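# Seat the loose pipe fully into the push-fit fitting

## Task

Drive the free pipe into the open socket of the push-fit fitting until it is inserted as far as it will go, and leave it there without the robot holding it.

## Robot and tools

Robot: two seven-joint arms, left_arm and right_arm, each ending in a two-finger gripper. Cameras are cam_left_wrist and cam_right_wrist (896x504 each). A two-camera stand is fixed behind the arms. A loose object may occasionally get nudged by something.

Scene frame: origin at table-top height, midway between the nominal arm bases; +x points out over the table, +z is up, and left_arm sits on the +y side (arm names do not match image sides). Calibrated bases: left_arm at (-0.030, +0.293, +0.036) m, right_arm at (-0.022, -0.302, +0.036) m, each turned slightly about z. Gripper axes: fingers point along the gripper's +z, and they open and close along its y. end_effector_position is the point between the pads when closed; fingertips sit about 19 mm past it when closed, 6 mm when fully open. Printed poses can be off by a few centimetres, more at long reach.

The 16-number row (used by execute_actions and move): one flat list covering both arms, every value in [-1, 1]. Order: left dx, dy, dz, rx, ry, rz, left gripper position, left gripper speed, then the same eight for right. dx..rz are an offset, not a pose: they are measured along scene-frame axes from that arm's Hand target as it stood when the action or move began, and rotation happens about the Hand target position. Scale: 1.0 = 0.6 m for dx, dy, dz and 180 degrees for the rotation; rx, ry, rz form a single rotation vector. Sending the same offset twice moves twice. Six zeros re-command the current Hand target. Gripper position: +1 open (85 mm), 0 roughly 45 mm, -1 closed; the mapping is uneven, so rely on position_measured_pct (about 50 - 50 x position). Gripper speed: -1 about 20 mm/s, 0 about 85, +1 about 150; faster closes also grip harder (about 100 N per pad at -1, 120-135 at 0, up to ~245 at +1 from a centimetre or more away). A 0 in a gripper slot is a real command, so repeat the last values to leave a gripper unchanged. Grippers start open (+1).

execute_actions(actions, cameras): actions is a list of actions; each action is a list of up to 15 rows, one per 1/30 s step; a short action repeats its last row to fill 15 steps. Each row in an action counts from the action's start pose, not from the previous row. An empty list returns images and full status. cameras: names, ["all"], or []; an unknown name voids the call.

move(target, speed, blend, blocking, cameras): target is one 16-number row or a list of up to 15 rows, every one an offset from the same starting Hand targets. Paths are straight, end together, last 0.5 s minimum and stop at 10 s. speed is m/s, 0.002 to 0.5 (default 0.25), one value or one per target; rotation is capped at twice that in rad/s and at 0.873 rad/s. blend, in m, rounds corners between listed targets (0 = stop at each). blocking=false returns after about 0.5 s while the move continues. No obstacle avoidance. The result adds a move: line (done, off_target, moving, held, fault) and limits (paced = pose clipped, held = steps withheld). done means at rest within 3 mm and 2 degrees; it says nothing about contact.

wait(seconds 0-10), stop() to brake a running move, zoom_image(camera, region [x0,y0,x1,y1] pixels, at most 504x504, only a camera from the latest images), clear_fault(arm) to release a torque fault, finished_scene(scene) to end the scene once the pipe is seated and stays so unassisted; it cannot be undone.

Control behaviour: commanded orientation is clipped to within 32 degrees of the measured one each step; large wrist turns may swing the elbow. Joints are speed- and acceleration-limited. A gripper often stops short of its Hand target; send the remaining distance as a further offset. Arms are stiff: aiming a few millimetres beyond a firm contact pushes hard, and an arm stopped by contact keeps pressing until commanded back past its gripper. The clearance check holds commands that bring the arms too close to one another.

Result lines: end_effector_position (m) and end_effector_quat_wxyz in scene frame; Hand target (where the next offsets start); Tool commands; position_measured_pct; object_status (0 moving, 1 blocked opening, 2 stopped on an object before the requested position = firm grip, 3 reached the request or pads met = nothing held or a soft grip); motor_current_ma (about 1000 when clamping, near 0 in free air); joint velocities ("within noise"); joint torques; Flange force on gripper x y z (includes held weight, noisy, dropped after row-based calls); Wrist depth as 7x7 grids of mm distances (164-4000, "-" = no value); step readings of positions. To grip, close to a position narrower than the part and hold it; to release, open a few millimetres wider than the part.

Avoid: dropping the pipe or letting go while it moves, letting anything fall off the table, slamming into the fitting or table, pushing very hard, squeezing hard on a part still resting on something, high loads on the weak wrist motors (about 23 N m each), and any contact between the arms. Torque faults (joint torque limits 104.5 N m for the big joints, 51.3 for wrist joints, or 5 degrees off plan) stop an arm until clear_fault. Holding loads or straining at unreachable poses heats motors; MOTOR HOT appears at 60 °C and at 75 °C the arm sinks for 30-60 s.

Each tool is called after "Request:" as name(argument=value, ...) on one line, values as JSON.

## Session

Scene 1 was done. Now scene 2.

Request:
execute_actions(actions=[])

Scene clock: 0.00 s.
left_arm: end_effector_position=(+0.2422, +0.5730, +0.2315) position_measured_pct=0.0 object_status=3 motor_current_ma=0 end_effector_quat_wxyz=(+0.021, +0.836, -0.481, +0.261) | right_arm: end_effector_position=(+0.8342, -0.5152, +0.2731) position_measured_pct=0.0 object_status=3 motor_current_ma=0 end_effector_quat_wxyz=(+0.192, +0.576, -0.407, +0.682)
Joint positions: left_arm=[-1.136 0.397 -0.162 1.902 0.63 1.128 2.01] | right_arm=[-0.186 1.302 0.461 0.923 1.598 0.873 2.034]
Joint velocities: within noise
Joint torques (N m): no reading
Flange force (N): no reading
Wrist depth (mm): cam_left_wrist=[575 550 527 508 489 471 454 / 546 520 501 485 462 449 434 / 516 496 478 461 439 431 417 / 493 477 459 444 428 400 401 / 473 456 441 427 413 398 384 / 453 436 422 410 397 385 367 / 432 417 406 393 382 371 359] | cam_right_wrist=[2652 2987 2809 2521 2310 2092 1956 / 2621 2921 2908 2570 2326 2139 1950 / 2255 2821 2973 2663 2385 2195 1962 / 2210 2833 2973 2729 2465 2210 2009 / 2167 2663 2921 2706 2465 2248 2046 / 2118 2706 2973 2798 2531 1736 1467 / 2318 2631 3014 2821 2610 1567 1438]
Hand target: left_arm +0.2422, +0.5730, +0.2315; +0.021, +0.836, -0.481, +0.261 | right_arm +0.8342, -0.5152, +0.2731; +0.192, +0.576, -0.407, +0.682
Tool commands: left_gripper/position=+1.0 left_gripper/speed=+1.0 right_gripper/position=+1.0 right_gripper/speed=+1.0

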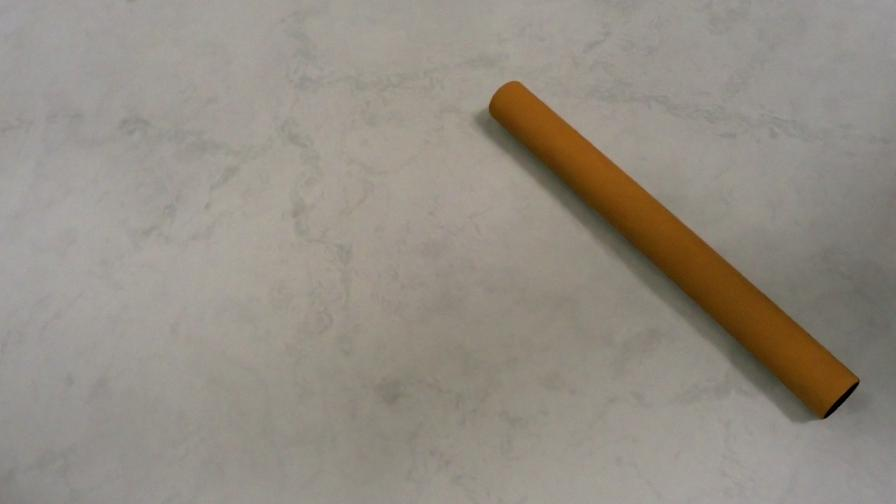

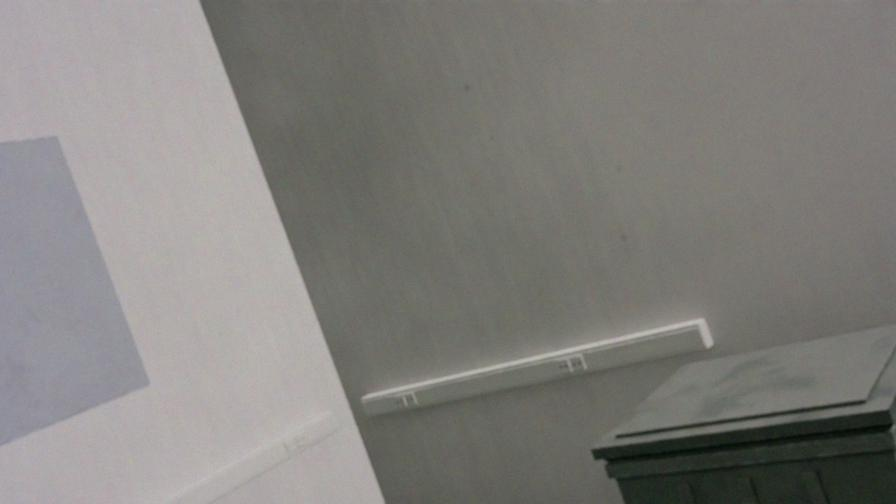

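Request:
move(target=[0.1422, -0.2975, -0.1358, 0.0425, 0.1674, 0.2204, 1.0, 1.0, -0.8153, 0.4645, 0.2448, 0.3318, 0.3787, 0.0848, 1.0, 1.0], speed=0.25, cameras=["all"])

Scene clock: 5.77 s.
left_arm: end_effector_position=(+0.3275, +0.3946, +0.1500) position_measured_pct=0.0 object_status=3 motor_current_ma=0 end_effector_quat_wxyz=(+0.000, +0.986, -0.167, +0.000) | right_arm: end_effector_position=(+0.3450, -0.2365, +0.4200) position_measured_pct=0.0 object_status=3 motor_current_ma=0 end_effector_quat_wxyz=(+0.000, +0.902, -0.431, +0.000)
Joint positions: left_arm=[-0.077 0.44 -0.345 2.024 0.222 0.713 3.809] | right_arm=[-0.131 0.139 -0.06 1.451 0.009 1.553 3.568]
Joint torques (N m): left_arm=[1.48 -12.6 -0.18 -6.69 -0.3 0.13 -0.35] | right_arm=[-2.39 -10.23 1.63 -10.97 0.1 -0.08 -0.02]
Flange force (N): left_arm=[-5.9 0.5 -1.2] | right_arm=[-2.2 9.8 6.1]
Wrist depth (mm): cam_left_wrist=[296 296 296 296 296 296 296 / 295 296 296 296 296 295 296 / 295 296 295 295 296 296 296 / 295 295 296 295 295 296 296 / 295 295 295 295 295 295 295 / 295 295 295 295 295 295 295 / 294 295 295 294 295 294 295] | cam_right_wrist=[559 560 561 561 563 566 567 / 560 560 560 562 562 564 566 / 563 560 562 560 563 564 563 / 562 560 561 563 562 564 566 / 560 560 561 563 563 564 567 / 561 562 562 562 563 567 565 / 560 562 561 562 564 566 567]
Hand target: left_arm +0.3275, +0.3946, +0.1500; +0.000, +0.986, -0.167, +0.000 | right_arm +0.3450, -0.2365, +0.4200; +0.000, +0.902, -0.431, +0.000
Off the commanded pose: left_arm 0.000 m, 0 deg | right_arm 0.000 m, 0 deg.
move: done

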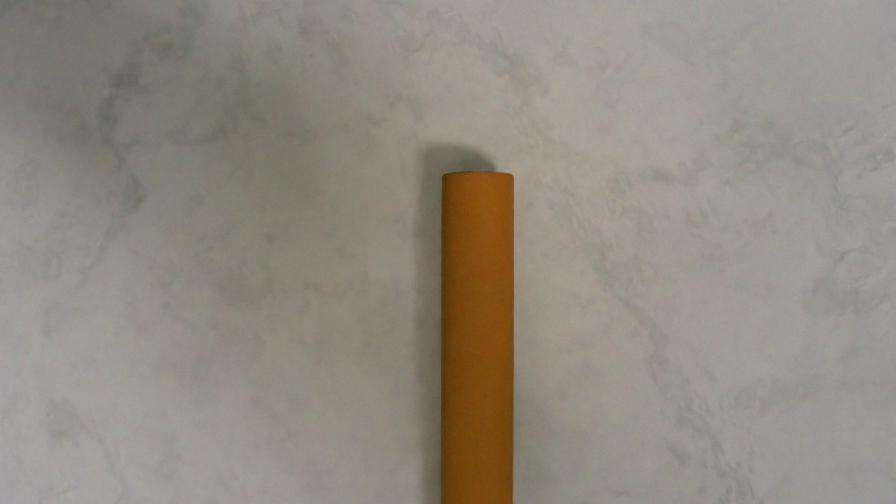

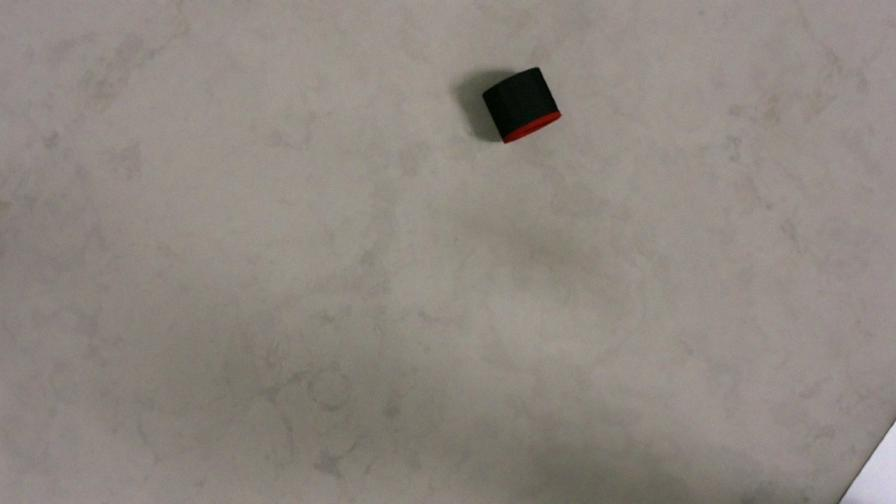

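Request:
zoom_image(camera="cam_right_wrist", region=[450, 40, 600, 170])

Request:
zoom_image(camera="cam_left_wrist", region=[400, 140, 560, 300])

Scaled by 3.360 from the camera's 896x504 image, which has a finer 1280x720 frame.

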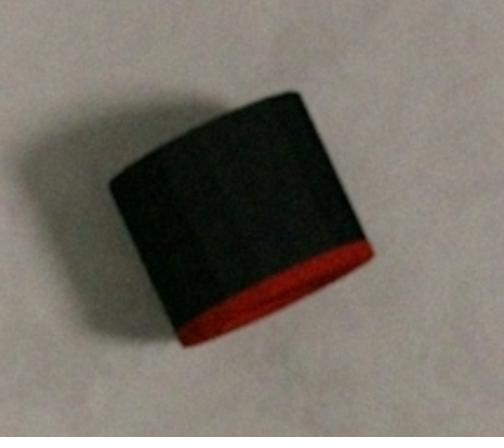

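Scaled by 3.150 from the camera's 896x504 image, which has a finer 1280x720 frame.

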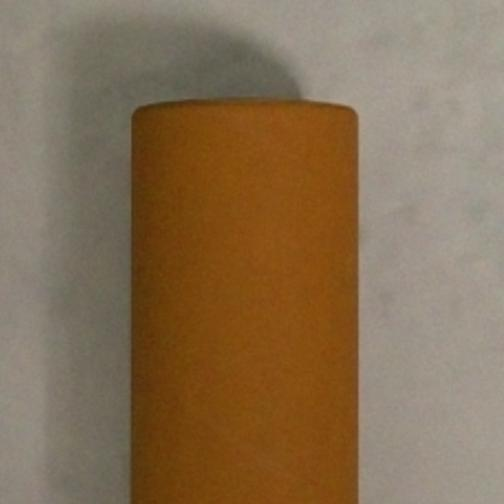

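Request:
move(target=[-0.0037, -0.0105, -0.15, 0, 0, 0, 1.0, 1.0, 0.0907, -0.2218, -0.45, 0, 0, -0.861, 1.0, 1.0], speed=0.4, cameras=["all"])

Scene clock: 12.90 s.
left_arm: end_effector_position=(+0.3253, +0.3882, +0.0600) position_measured_pct=0.0 object_status=3 motor_current_ma=0 end_effector_quat_wxyz=(+0.000, +0.986, -0.167, +0.000) | right_arm: end_effector_position=(+0.3994, -0.3696, +0.1500) position_measured_pct=0.0 object_status=3 motor_current_ma=0 end_effector_quat_wxyz=(+0.000, +0.225, +0.974, +0.000)
Joint positions: left_arm=[-0.15 0.635 -0.237 2.114 0.342 0.429 3.714] | right_arm=[-0.118 0.544 0.406 1.868 -0.294 0.789 1.498]
Joint torques (N m): left_arm=[1.54 -14.02 0.02 -4.32 -0.34 0.13 -0.32] | right_arm=[-2.36 -14 3.69 -7.83 0 0.04 0.07]
Flange force (N): left_arm=[-5.8 -0.2 -2.3] | right_arm=[5.2 -7.3 2.2]
Wrist depth (mm): cam_left_wrist=[204 204 204 205 205 205 205 / 204 204 205 205 205 205 205 / 204 205 205 185 205 205 205 / 204 204 205 185 205 205 206 / 204 204 205 185 205 205 205 / 204 205 205 185 205 205 205 / 204 205 205 185 205 206 206] | cam_right_wrist=[295 295 295 295 296 295 295 / 295 295 295 296 294 296 296 / 295 295 296 294 295 295 295 / 295 294 295 294 295 295 295 / 295 293 294 294 294 294 294 / 294 294 294 294 294 295 294 / 294 294 294 262 295 294 294]
Hand target: left_arm +0.3253, +0.3882, +0.0600; +0.000, +0.986, -0.167, +0.000 | right_arm +0.3994, -0.3696, +0.1500; +0.000, +0.225, +0.974, +0.000
Off the commanded pose: left_arm 0.000 m, 0 deg | right_arm 0.000 m, 0 deg.
move: done

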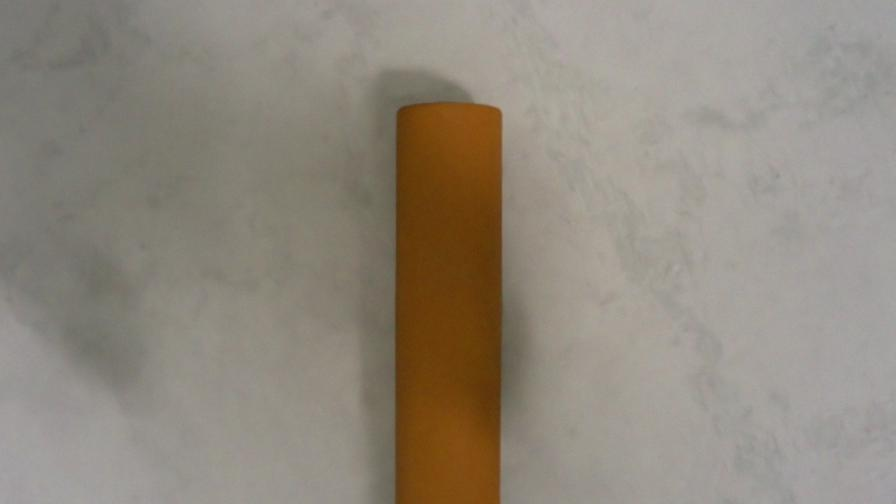

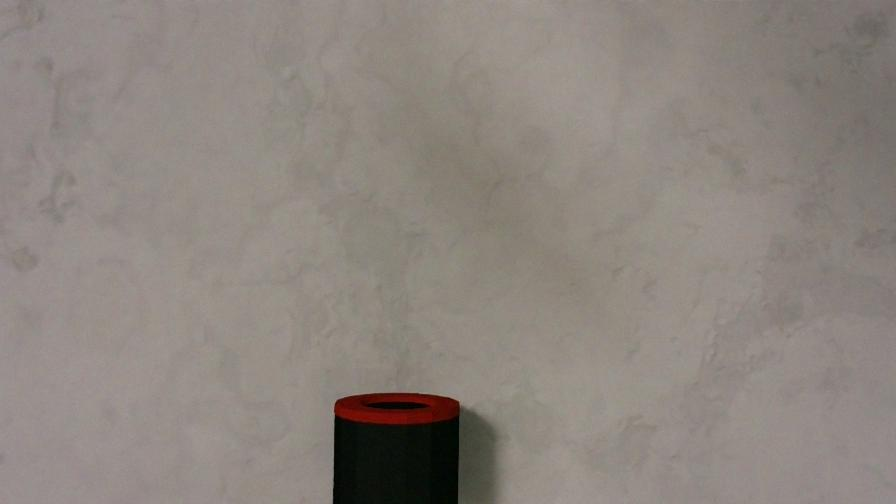

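Request:
move(target=[[0.0005, 0.0015, 0, 0, 0, 0, 0.0, 1.0, 0.0022, -0.0258, -0.1417, 0, 0, 0, 1.0, 1.0], [0.0005, 0.0015, -0.0617, 0, 0, 0, 0.0, 1.0, 0.0022, -0.0258, -0.1417, 0, 0, 0, 1.0, 1.0], [0.0005, 0.0015, -0.0617, 0, 0, 0, -1.0, -1.0, 0.0022, -0.0258, -0.1417, 0, 0, 0, 1.0, 1.0]], speed=[0.12, 0.06, 0.05], cameras=["all"])

Scene clock: 17.70 s.
left_arm: end_effector_position=(+0.3256, +0.3891, +0.0230) position_measured_pct=76.6 object_status=0 motor_current_ma=1000 end_effector_quat_wxyz=(+0.000, +0.986, -0.167, +0.000) | right_arm: end_effector_position=(+0.4007, -0.3851, +0.0649) position_measured_pct=0.0 object_status=3 motor_current_ma=0 end_effector_quat_wxyz=(+0.000, +0.225, +0.974, +0.000)
Joint positions: left_arm=[-0.197 0.728 -0.176 2.125 0.383 0.319 3.675] | right_arm=[-0.015 0.714 0.315 1.918 -0.387 0.57 1.611]
Joint torques (N m): left_arm=[2.04 -8.02 1.35 -3.94 -0.01 -0.92 -0.32] | right_arm=[-2.39 -15.53 3.68 -6.3 -0.06 0.02 0.02]
Flange force (N): left_arm=[-9.8 0.9 -24.5] | right_arm=[7.0 -8.4 1.6]
Wrist depth (mm): cam_left_wrist=[168 168 168 168 168 168 169 / 168 168 168 - 168 168 168 / 168 168 168 - 168 168 169 / 168 168 168 - 168 168 169 / 168 168 168 - 168 168 169 / 168 168 168 - 169 169 169 / 168 168 168 - 168 169 169] | cam_right_wrist=[210 210 210 211 211 211 211 / 210 210 210 210 210 211 210 / 210 210 210 210 210 210 210 / 210 210 210 210 210 210 210 / 210 209 210 209 210 210 209 / 209 209 209 209 209 210 210 / 209 209 209 171 210 209 210]
Hand target: left_arm +0.3256, +0.3891, +0.0230; +0.000, +0.986, -0.167, +0.000 | right_arm +0.4007, -0.3851, +0.0649; +0.000, +0.225, +0.974, +0.000
Off the commanded pose: left_arm 0.000 m, 0 deg | right_arm 0.000 m, 0 deg.
move: done

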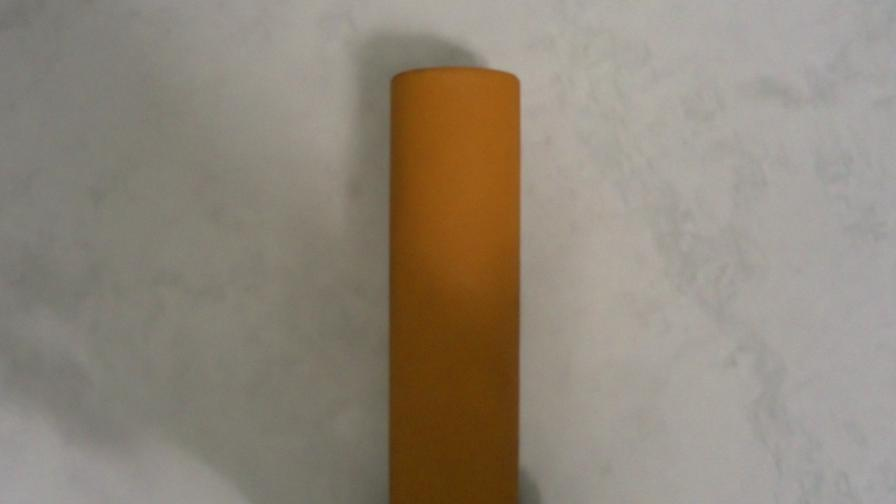

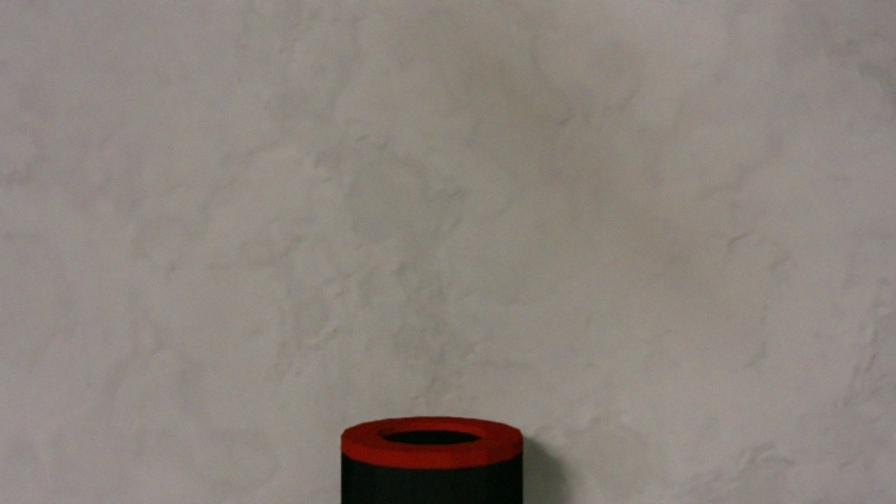

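Request:
move(target=[[0, 0, 0.05, 0, 0, 0, -1.0, -1.0, -0.0013, -0.0027, 0, 0, 0, 0, 0.35, 1.0], [0, 0, 0.13, 0, 0, 0, -1.0, -1.0, -0.0013, -0.0027, -0.067, 0, 0, 0, 0.35, 1.0], [0, 0, 0.13, 0, 0, 0, -1.0, -1.0, -0.0013, -0.0027, -0.067, 0, 0, 0, -1.0, -1.0]], speed=[0.06, 0.06, 0.05], cameras=["all"])

Scene clock: 22.03 s.
left_arm: end_effector_position=(+0.3256, +0.3891, +0.1010) position_measured_pct=76.6 object_status=2 motor_current_ma=1000 end_effector_quat_wxyz=(+0.000, +0.986, -0.167, +0.000) | right_arm: end_effector_position=(+0.4000, -0.3867, +0.0247) position_measured_pct=56.7 object_status=0 motor_current_ma=1000 end_effector_quat_wxyz=(+0.000, +0.225, +0.974, +0.000)
Joint positions: left_arm=[-0.106 0.54 -0.296 2.085 0.289 0.556 3.76] | right_arm=[0.026 0.798 0.262 1.93 -0.425 0.468 1.648]
Joint torques (N m): left_arm=[1.49 -13.69 -0.27 -5.54 -0.3 0.1 -0.32] | right_arm=[-2.92 -10.93 2.06 -5.91 -0.4 -1.04 -0.03]
Flange force (N): left_arm=[-5.7 0.0 -0.8] | right_arm=[11.2 -11.0 -14.5]
Wrist depth (mm): cam_left_wrist=[247 247 246 247 247 247 247 / 247 247 247 - 246 247 247 / 247 246 247 - 246 247 247 / 246 246 246 - 246 246 246 / 246 246 246 - 246 246 246 / 246 246 246 - 246 246 246 / 246 246 246 - 246 246 246] | cam_right_wrist=[170 170 170 170 170 171 171 / 170 170 170 170 170 171 170 / 169 170 170 170 170 170 170 / 170 170 170 170 170 170 170 / 169 170 170 170 170 170 170 / 169 169 169 170 170 170 170 / 169 169 169 169 169 170 170]
Hand target: left_arm +0.3256, +0.3891, +0.1010; +0.000, +0.986, -0.167, +0.000 | right_arm +0.4000, -0.3867, +0.0247; +0.000, +0.225, +0.974, +0.000
Off the commanded pose: left_arm 0.000 m, 0 deg | right_arm 0.000 m, 0 deg.
move: done

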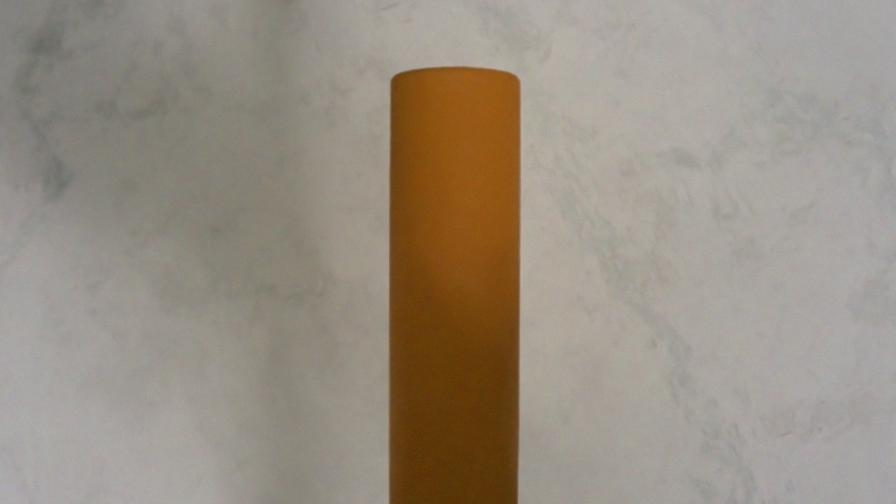

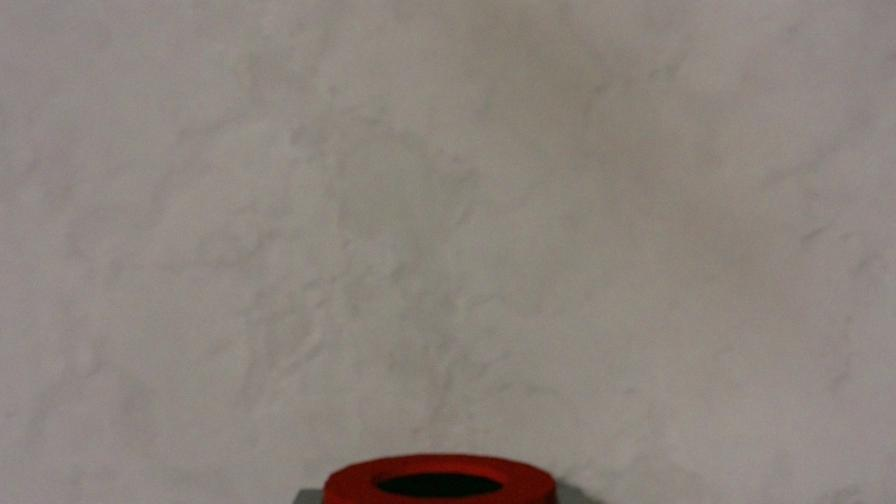

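Request:
move(target=[[0, 0, 0.05, 0, 0, 0, -1.0, -1.0, 0, 0, 0.12, 0, 0, 0, -1.0, -1.0], [0.0740, -0.6342, 0.1793, -0.2476, 0.0420, 0.1013, -1.0, -1.0, 0.1567, 0.6388, 0.2978, 0.2456, -0.0567, 0.1370, -1.0, -1.0]], speed=[0.1, 0.2], blend=0.03, cameras=["all"])

Scene clock: 27.07 s.
left_arm: end_effector_position=(+0.3700, +0.0086, +0.2086) position_measured_pct=76.6 object_status=2 motor_current_ma=1000 end_effector_quat_wxyz=(+0.383, +0.924, +0.000, +0.000) | right_arm: end_effector_position=(+0.4940, -0.0034, +0.2034) position_measured_pct=56.7 object_status=2 motor_current_ma=1000 end_effector_quat_wxyz=(+0.000, +0.000, +0.924, +0.383)
Joint positions: left_arm=[0.052 0.543 0.073 1.963 1.064 0.884 4.006] | right_arm=[0 0.752 -0.225 1.539 -0.848 0.871 1.924]
Joint torques (N m): left_arm=[1.59 -14.94 2.61 -6.67 1 1.65 -0.34] | right_arm=[-2.36 -18.99 -1.09 -9.07 -1.68 0.73 -0.05]
Flange force (N): left_arm=[-4.8 -1.4 -3.5] | right_arm=[12.1 -4.4 -3.9]
Wrist depth (mm): cam_left_wrist=[304 336 376 426 478 544 684 / 304 336 368 438 492 607 750 / 304 336 368 438 - 583 748 / 304 344 368 439 - 585 746 / 304 337 - 439 - 586 748 / 305 337 368 440 - 608 753 / 305 337 369 440 - 608 753] | cam_right_wrist=[295 334 - 426 - 589 758 / 295 333 - 425 - 612 803 / 295 333 - 436 - 609 793 / 295 333 - 434 - 607 794 / 295 332 - 437 - 608 791 / 295 332 362 436 523 606 795 / 294 331 372 435 506 608 788]
Hand target: left_arm +0.3700, +0.0086, +0.2086; +0.383, +0.924, +0.000, +0.000 | right_arm +0.4940, -0.0034, +0.2034; +0.000, +0.000, +0.924, +0.383
Off the commanded pose: left_arm 0.000 m, 0 deg | right_arm 0.000 m, 0 deg.
move: done

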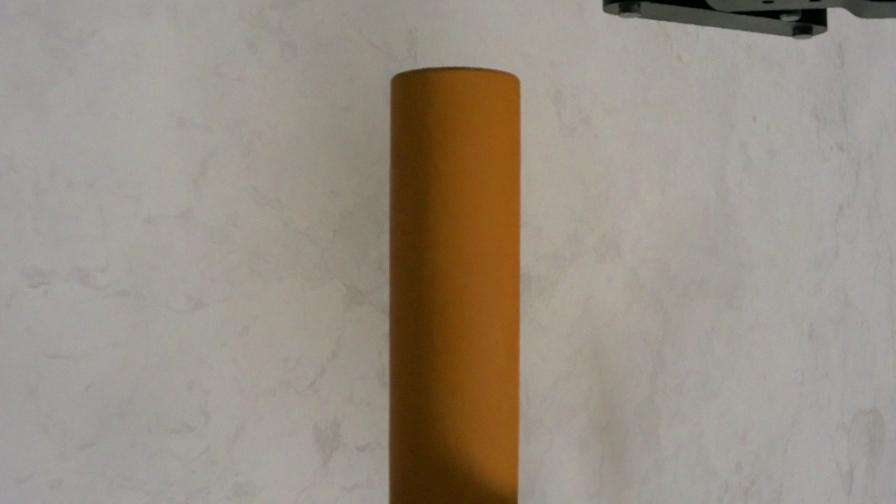

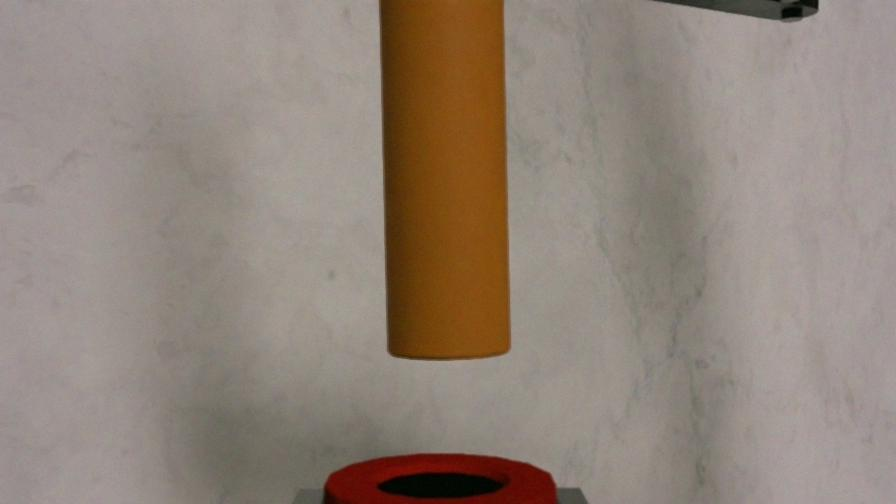

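Request:
move(target=[0.0204, 0.0005, 0.0005, 0, 0.00473, -0.00473, -1.0, -1.0, 0, 0, 0, 0, 0, 0, -1.0, -1.0], speed=0.03)

Request:
wait(seconds=0.3, cameras=["all"])

Request:
zoom_image(camera="cam_left_wrist", region=[350, 0, 560, 120])

Request:
zoom_image(camera="cam_right_wrist", region=[310, 364, 570, 504])

Scene clock: 29.00 s.
left_arm: end_effector_position=(+0.3822, +0.0089, +0.2089) position_measured_pct=76.6 object_status=2 motor_current_ma=1000 end_effector_quat_wxyz=(+0.383, +0.924, -0.004, -0.010) | right_arm: end_effector_position=(+0.4940, -0.0034, +0.2034) position_measured_pct=56.7 object_status=2 motor_current_ma=1000 end_effector_quat_wxyz=(+0.000, +0.000, +0.924, +0.383)
Joint positions: left_arm=[0.054 0.571 0.065 1.9 1.023 0.923 4.051] | right_arm=[0 0.752 -0.225 1.539 -0.848 0.871 1.924]
Joint torques (N m): left_arm=[1.51 -15.7 2.68 -6.9 1.15 1.6 -0.35] | right_arm=[-2.37 -18.93 -1 -9.34 -1.64 0.72 0.02]
Flange force (N): left_arm=[-4.9 -1.4 -3.2] | right_arm=[13.3 -4.5 -3.9]
Wrist depth (mm): cam_left_wrist=[303 336 - - 179 174 170 / 304 336 367 438 492 603 746 / 304 344 - 439 - 583 744 / 304 343 367 439 - 584 750 / 304 337 - 439 - 584 752 / 305 337 369 440 - 610 753 / 306 337 369 440 - 607 757] | cam_right_wrist=[295 334 - - - 183 - / 295 334 - 425 - 611 797 / 294 334 - 424 - 608 800 / 294 333 - 425 - 609 800 / 294 332 - 424 - 608 793 / 294 332 - 424 - 607 793 / 294 332 364 422 542 607 790]
Hand target: left_arm +0.3822, +0.0089, +0.2089; +0.383, +0.924, -0.004, -0.010 | right_arm +0.4940, -0.0034, +0.2034; +0.000, +0.000, +0.924, +0.383
Off the commanded pose: left_arm 0.000 m, 0 deg | right_arm 0.000 m, 0 deg.
move: done

Scene clock: 29.30 s.
left_arm: end_effector_position=(+0.3822, +0.0089, +0.2089) position_measured_pct=76.6 object_status=2 motor_current_ma=1000 end_effector_quat_wxyz=(+0.383, +0.924, -0.004, -0.010) | right_arm: end_effector_position=(+0.4940, -0.0034, +0.2034) position_measured_pct=56.7 object_status=2 motor_current_ma=1000 end_effector_quat_wxyz=(+0.000, +0.000, +0.924, +0.383)
Joint positions: left_arm=[0.054 0.571 0.065 1.9 1.023 0.923 4.051] | right_arm=[0 0.752 -0.225 1.539 -0.848 0.871 1.924]
Joint torques (N m): left_arm=[1.59 -15.7 2.67 -6.81 1.12 1.63 -0.35] | right_arm=[-2.44 -18.97 -1.03 -9.14 -1.65 0.69 -0.04]
Flange force (N): left_arm=[-4.7 -1.4 -3.2] | right_arm=[12.4 -4.5 -4.0]
Wrist depth (mm): cam_left_wrist=[303 336 - - 179 174 170 / 304 336 367 438 492 604 748 / 304 344 - 439 - 584 749 / 304 344 368 439 - 584 750 / 304 337 - 440 - 586 750 / 304 337 368 441 - 610 752 / 305 338 368 441 - 609 755] | cam_right_wrist=[295 334 - - - 183 - / 295 333 - 424 - 608 793 / 295 333 - 426 - 609 801 / 294 333 - 423 - 608 800 / 294 332 - 425 - 608 797 / 294 332 - 422 - 606 787 / 294 333 363 423 542 606 792]
Hand target: left_arm +0.3822, +0.0089, +0.2089; +0.383, +0.924, -0.004, -0.010 | right_arm +0.4940, -0.0034, +0.2034; +0.000, +0.000, +0.924, +0.383
Tool commands: left_gripper/position=-1.0 left_gripper/speed=-1.0 right_gripper/position=-1.0 right_gripper/speed=-1.0
Off the commanded pose: left_arm 0.000 m, 0 deg | right_arm 0.000 m, 0 deg.
wait: 0.30 s; at rest by 0.17 s

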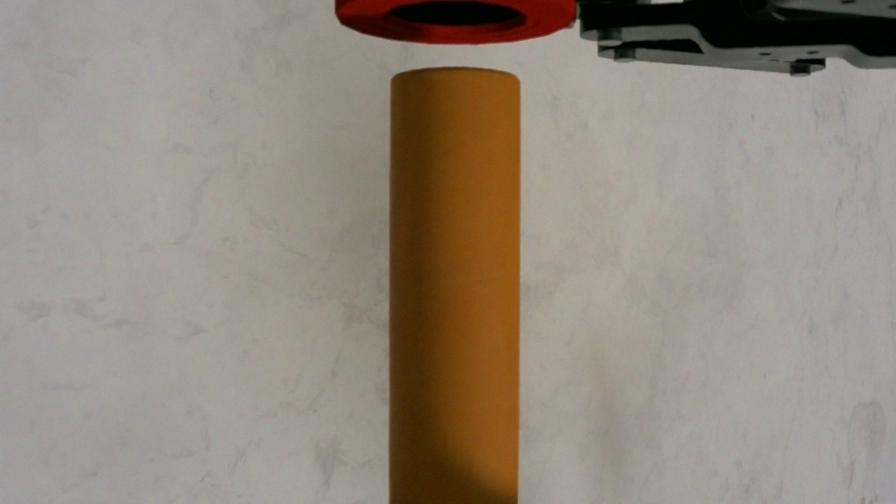

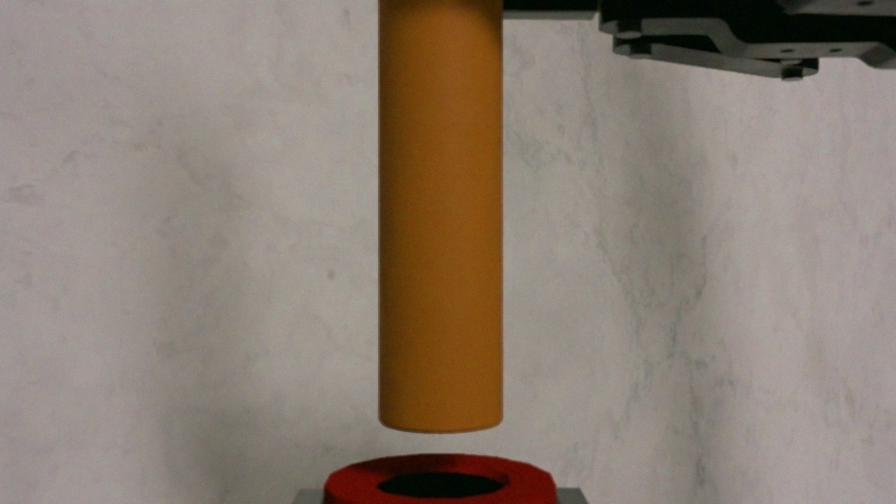

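Scaled by 2.400 from the camera's 896x504 image, which has a finer 1280x720 frame.

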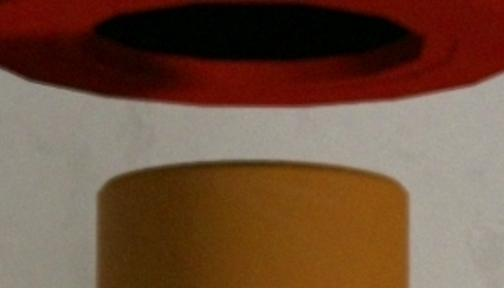

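Scaled by 1.938 from the camera's 896x504 image, which has a finer 1280x720 frame.

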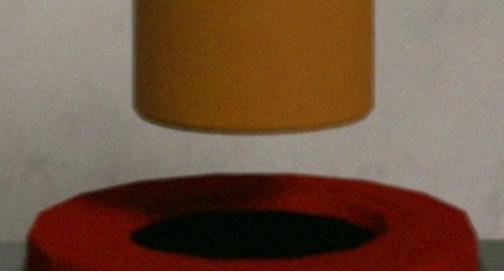

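Request:
zoom_image(camera="cam_left_wrist", region=[320, 0, 600, 100])

Request:
zoom_image(camera="cam_right_wrist", region=[300, 404, 580, 504])

Scaled by 1.800 from the camera's 896x504 image, which has a finer 1280x720 frame.

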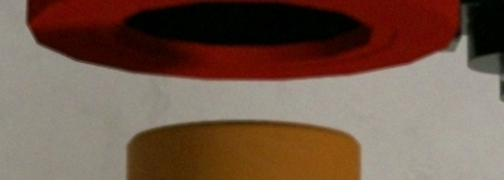

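Scaled by 1.800 from the camera's 896x504 image, which has a finer 1280x720 frame.

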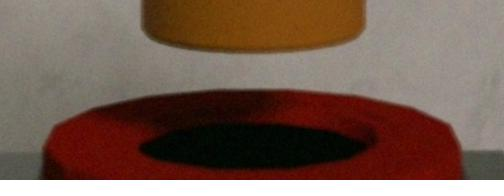

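Request:
move(target=[0.01417, -0.00023, 0.00023, 0, 0, 0, -1.0, -1.0, 0, 0, 0, 0, 0, 0, -1.0, -1.0], speed=0.02)

Request:
wait(seconds=0.3, cameras=["all"])

Request:
zoom_image(camera="cam_left_wrist", region=[320, 0, 600, 140])

Request:
zoom_image(camera="cam_right_wrist", region=[300, 364, 580, 504])

Scene clock: 30.83 s.
left_arm: end_effector_position=(+0.3907, +0.0088, +0.2090) position_measured_pct=76.6 object_status=2 motor_current_ma=1000 end_effector_quat_wxyz=(+0.383, +0.924, -0.004, -0.010) | right_arm: end_effector_position=(+0.4940, -0.0034, +0.2034) position_measured_pct=56.7 object_status=2 motor_current_ma=1000 end_effector_quat_wxyz=(+0.000, +0.000, +0.924, +0.383)
Joint positions: left_arm=[0.055 0.584 0.062 1.872 1.013 0.933 4.066] | right_arm=[0 0.752 -0.225 1.539 -0.848 0.871 1.924]
Joint torques (N m): left_arm=[1.51 -16.13 2.69 -6.91 1.14 1.59 -0.35] | right_arm=[-2.35 -19.01 -1 -9.15 -1.66 0.74 -0.07]
Flange force (N): left_arm=[-4.6 -1.4 -2.9] | right_arm=[12.5 -4.5 -3.8]
Wrist depth (mm): cam_left_wrist=[303 336 - - - 174 - / 304 336 - - - 544 169 / 304 343 - 438 - 583 748 / 304 344 367 439 - 585 746 / 305 337 - 440 - 586 751 / 304 337 369 440 - 609 756 / 305 338 369 441 - 612 756] | cam_right_wrist=[295 333 - - - - - / 295 333 - - - 179 - / 295 333 - 426 - 608 795 / 295 333 - 424 - 609 794 / 295 333 - 424 - 607 797 / 294 332 - 424 - 606 794 / 294 332 - - - 607 792]
Hand target: left_arm +0.3907, +0.0088, +0.2090; +0.383, +0.924, -0.004, -0.010 | right_arm +0.4940, -0.0034, +0.2034; +0.000, +0.000, +0.924, +0.383
Off the commanded pose: left_arm 0.000 m, 0 deg | right_arm 0.000 m, 0 deg.
move: done

Scene clock: 31.13 s.
left_arm: end_effector_position=(+0.3907, +0.0088, +0.2090) position_measured_pct=76.6 object_status=2 motor_current_ma=1000 end_effector_quat_wxyz=(+0.383, +0.924, -0.004, -0.010) | right_arm: end_effector_position=(+0.4940, -0.0034, +0.2034) position_measured_pct=56.7 object_status=2 motor_current_ma=1000 end_effector_quat_wxyz=(+0.000, +0.000, +0.924, +0.383)
Joint positions: left_arm=[0.055 0.584 0.062 1.872 1.013 0.933 4.066] | right_arm=[0 0.752 -0.225 1.539 -0.848 0.871 1.924]
Joint torques (N m): left_arm=[1.53 -16.06 2.69 -6.95 1.18 1.6 -0.33] | right_arm=[-2.27 -19.01 -1.04 -9.24 -1.64 0.72 -0.05]
Flange force (N): left_arm=[-4.9 -1.4 -3.0] | right_arm=[12.8 -4.5 -3.7]
Wrist depth (mm): cam_left_wrist=[303 336 - - - 174 - / 304 336 - - - 542 169 / 304 344 - 439 - 583 747 / 304 344 367 439 - 582 746 / 305 336 - 439 - 584 749 / 306 337 368 440 - 607 756 / 305 337 368 442 - 610 755] | cam_right_wrist=[295 333 - - - - - / 295 333 - - - 172 - / 295 333 - 426 - 609 796 / 295 333 - 425 - 609 799 / 294 333 - 424 - 609 794 / 294 333 - 424 - 608 792 / 294 332 - - - 604 787]
Hand target: left_arm +0.3907, +0.0088, +0.2090; +0.383, +0.924, -0.004, -0.010 | right_arm +0.4940, -0.0034, +0.2034; +0.000, +0.000, +0.924, +0.383
Tool commands: left_gripper/position=-1.0 left_gripper/speed=-1.0 right_gripper/position=-1.0 right_gripper/speed=-1.0
Off the commanded pose: left_arm 0.000 m, 0 deg | right_arm 0.000 m, 0 deg.
wait: 0.30 s; at rest by 0.17 s

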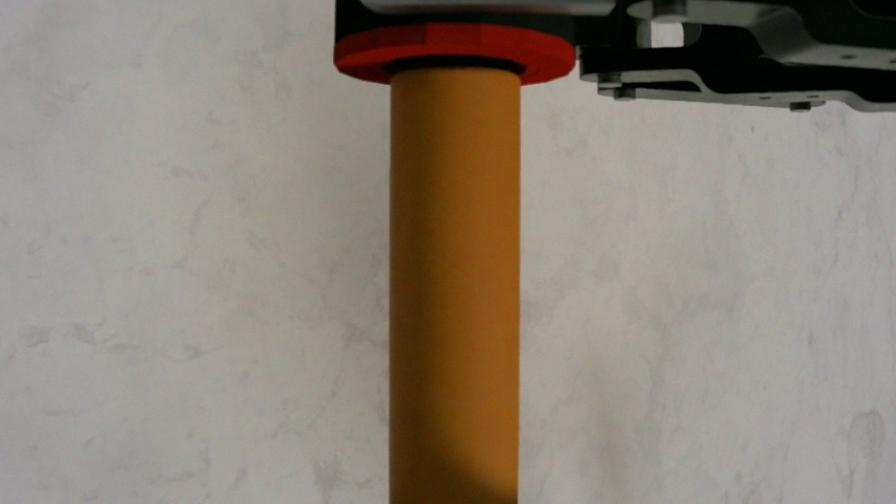

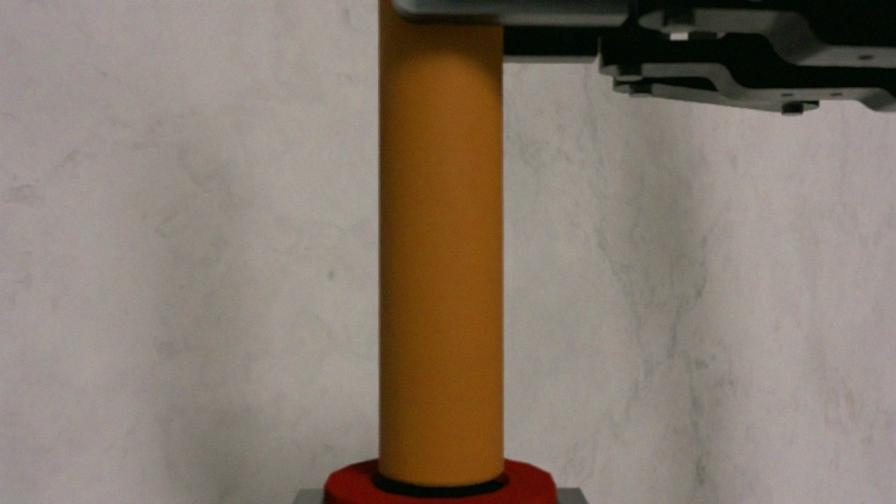

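Scaled by 1.800 from the camera's 896x504 image, which has a finer 1280x720 frame.

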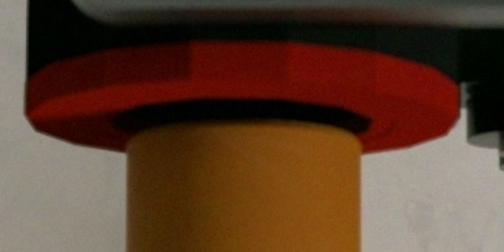

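Scaled by 1.800 from the camera's 896x504 image, which has a finer 1280x720 frame.

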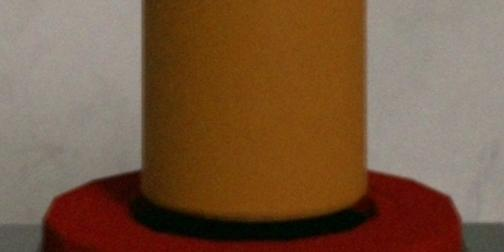

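Request:
move(target=[0.00667, -0.00005, -0.00005, 0, 0, 0, -1.0, -1.0, 0, 0, 0, 0, 0, 0, -1.0, -1.0], speed=0.01, cameras=["all"])

Request:
zoom_image(camera="cam_left_wrist", region=[320, 0, 600, 140])

Request:
zoom_image(camera="cam_right_wrist", region=[300, 364, 580, 504])

Scene clock: 32.20 s.
left_arm: end_effector_position=(+0.3947, +0.0088, +0.2090) position_measured_pct=76.6 object_status=2 motor_current_ma=1000 end_effector_quat_wxyz=(+0.383, +0.924, -0.004, -0.010) | right_arm: end_effector_position=(+0.4940, -0.0034, +0.2034) position_measured_pct=56.7 object_status=2 motor_current_ma=1000 end_effector_quat_wxyz=(+0.000, +0.000, +0.924, +0.383)
Joint positions: left_arm=[0.056 0.591 0.06 1.858 1.009 0.938 4.073] | right_arm=[0 0.752 -0.225 1.539 -0.848 0.871 1.924]
Joint torques (N m): left_arm=[1.52 -16.32 2.75 -7.07 1.2 1.55 -0.36] | right_arm=[-2.46 -18.87 -1.04 -9.07 -1.55 0.7 -0.05]
Flange force (N): left_arm=[-4.9 -1.5 -3.0] | right_arm=[12.5 -4.5 -4.1]
Wrist depth (mm): cam_left_wrist=[303 336 - - - - - / 303 336 - - - 174 168 / 304 343 - 438 - 584 750 / 304 344 367 439 - 585 749 / 305 337 - 439 - 585 749 / 305 337 368 439 - 610 752 / 305 338 368 440 - 611 753] | cam_right_wrist=[295 334 - - - - - / 295 334 - - - - - / 295 333 - 424 - 606 796 / 295 332 - 424 - 608 799 / 294 332 - 423 - 607 799 / 294 332 - 423 - 608 791 / 294 331 - 423 - 607 792]
Hand target: left_arm +0.3948, +0.0088, +0.2090; +0.383, +0.924, -0.004, -0.010 | right_arm +0.4940, -0.0034, +0.2034; +0.000, +0.000, +0.924, +0.383
Off the commanded pose: left_arm 0.000 m, 0 deg | right_arm 0.000 m, 0 deg.
move: done

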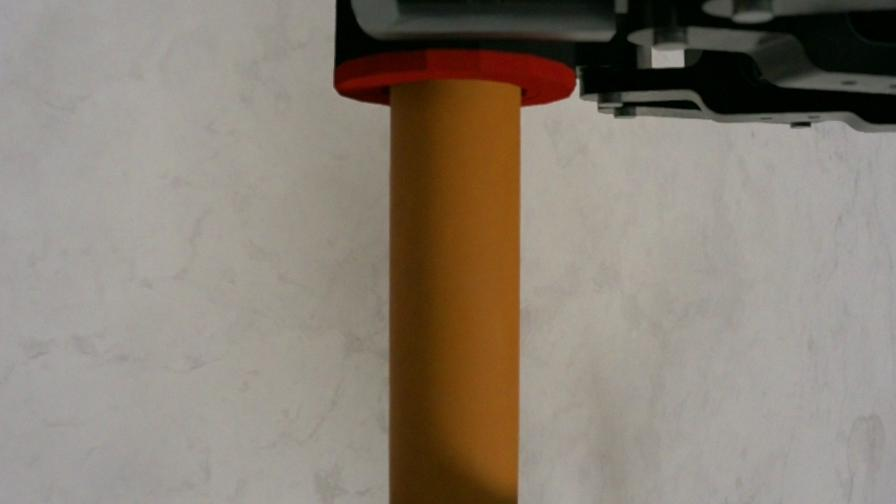

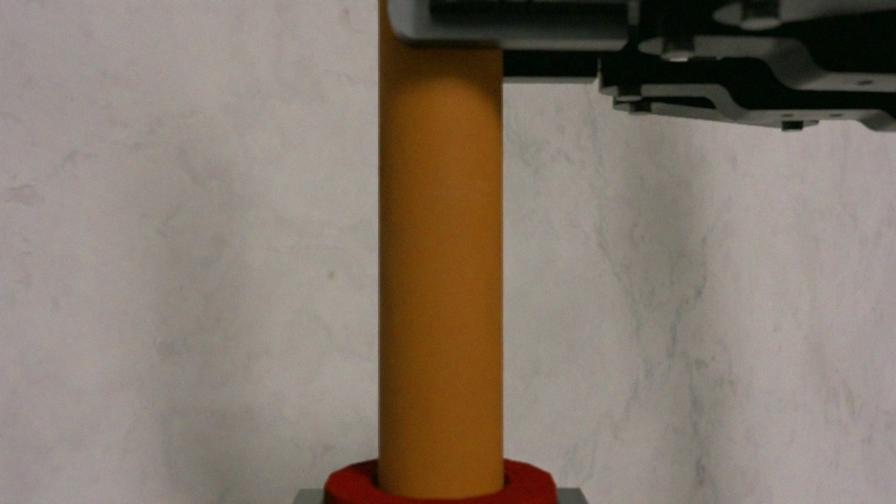

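Scaled by 1.800 from the camera's 896x504 image, which has a finer 1280x720 frame.

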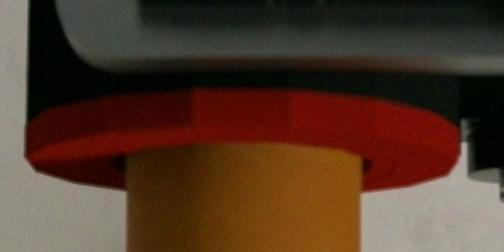

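Scaled by 1.800 from the camera's 896x504 image, which has a finer 1280x720 frame.

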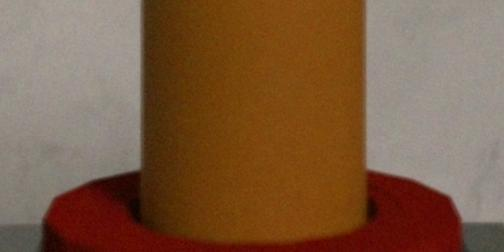

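Request:
move(target=[0.00667, -0.00003, -0.00003, 0, 0, 0, -1.0, -1.0, 0, 0, 0, 0, 0, 0, -1.0, -1.0], speed=0.01, cameras=["all"])

Request:
zoom_image(camera="cam_left_wrist", region=[320, 0, 600, 140])

Request:
zoom_image(camera="cam_right_wrist", region=[300, 364, 580, 504])

Scene clock: 33.13 s.
left_arm: end_effector_position=(+0.3987, +0.0087, +0.2090) position_measured_pct=76.6 object_status=2 motor_current_ma=1000 end_effector_quat_wxyz=(+0.383, +0.924, -0.004, -0.010) | right_arm: end_effector_position=(+0.4940, -0.0034, +0.2035) position_measured_pct=56.7 object_status=2 motor_current_ma=1000 end_effector_quat_wxyz=(+0.000, +0.000, +0.924, +0.383)
Joint positions: left_arm=[0.056 0.597 0.059 1.844 1.004 0.943 4.08] | right_arm=[0 0.752 -0.225 1.539 -0.848 0.871 1.924]
Joint torques (N m): left_arm=[0.53 -17.56 2.05 -10.01 2.32 0.28 -0.5] | right_arm=[-4.83 -17.97 -2.9 -6.52 -1.25 2.42 -0.03]
Flange force (N): left_arm=[-10.2 -2.8 -3.4] | right_arm=[7.0 -5.0 -5.4]
Wrist depth (mm): cam_left_wrist=[304 335 - - - - - / 303 336 - - - 174 - / 304 343 - 437 - 583 747 / 304 344 368 438 - 585 748 / 304 337 - 439 - 585 753 / 304 337 368 440 - 606 754 / 305 338 369 440 - 609 753] | cam_right_wrist=[295 333 - - - - - / 295 334 - - - - - / 295 333 - 424 - 608 791 / 295 334 - 424 - 607 794 / 295 333 - 424 - 608 794 / 295 331 - 424 - 611 794 / 295 332 - 423 - 606 794]
Hand target: left_arm +0.3987, +0.0087, +0.2090; +0.383, +0.924, -0.004, -0.010 | right_arm +0.4940, -0.0034, +0.2034; +0.000, +0.000, +0.924, +0.383
Off the commanded pose: left_arm 0.000 m, 0 deg | right_arm 0.000 m, 0 deg.
move: done

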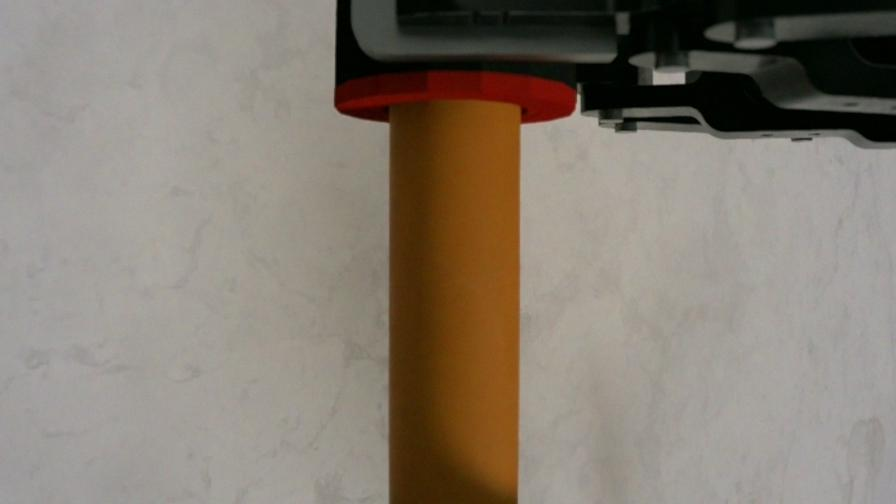

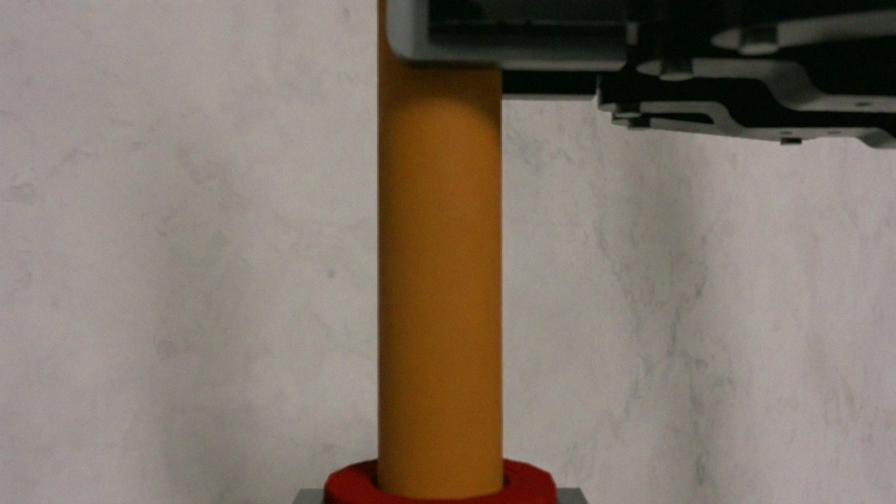

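Scaled by 1.800 from the camera's 896x504 image, which has a finer 1280x720 frame.

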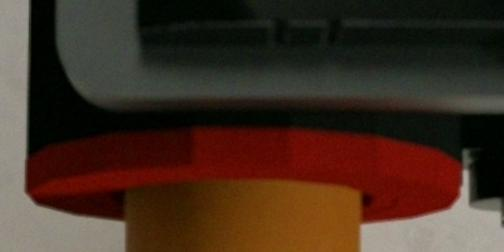

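Scaled by 1.800 from the camera's 896x504 image, which has a finer 1280x720 frame.

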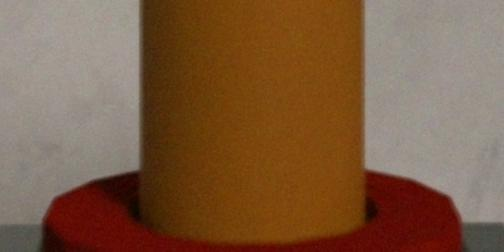

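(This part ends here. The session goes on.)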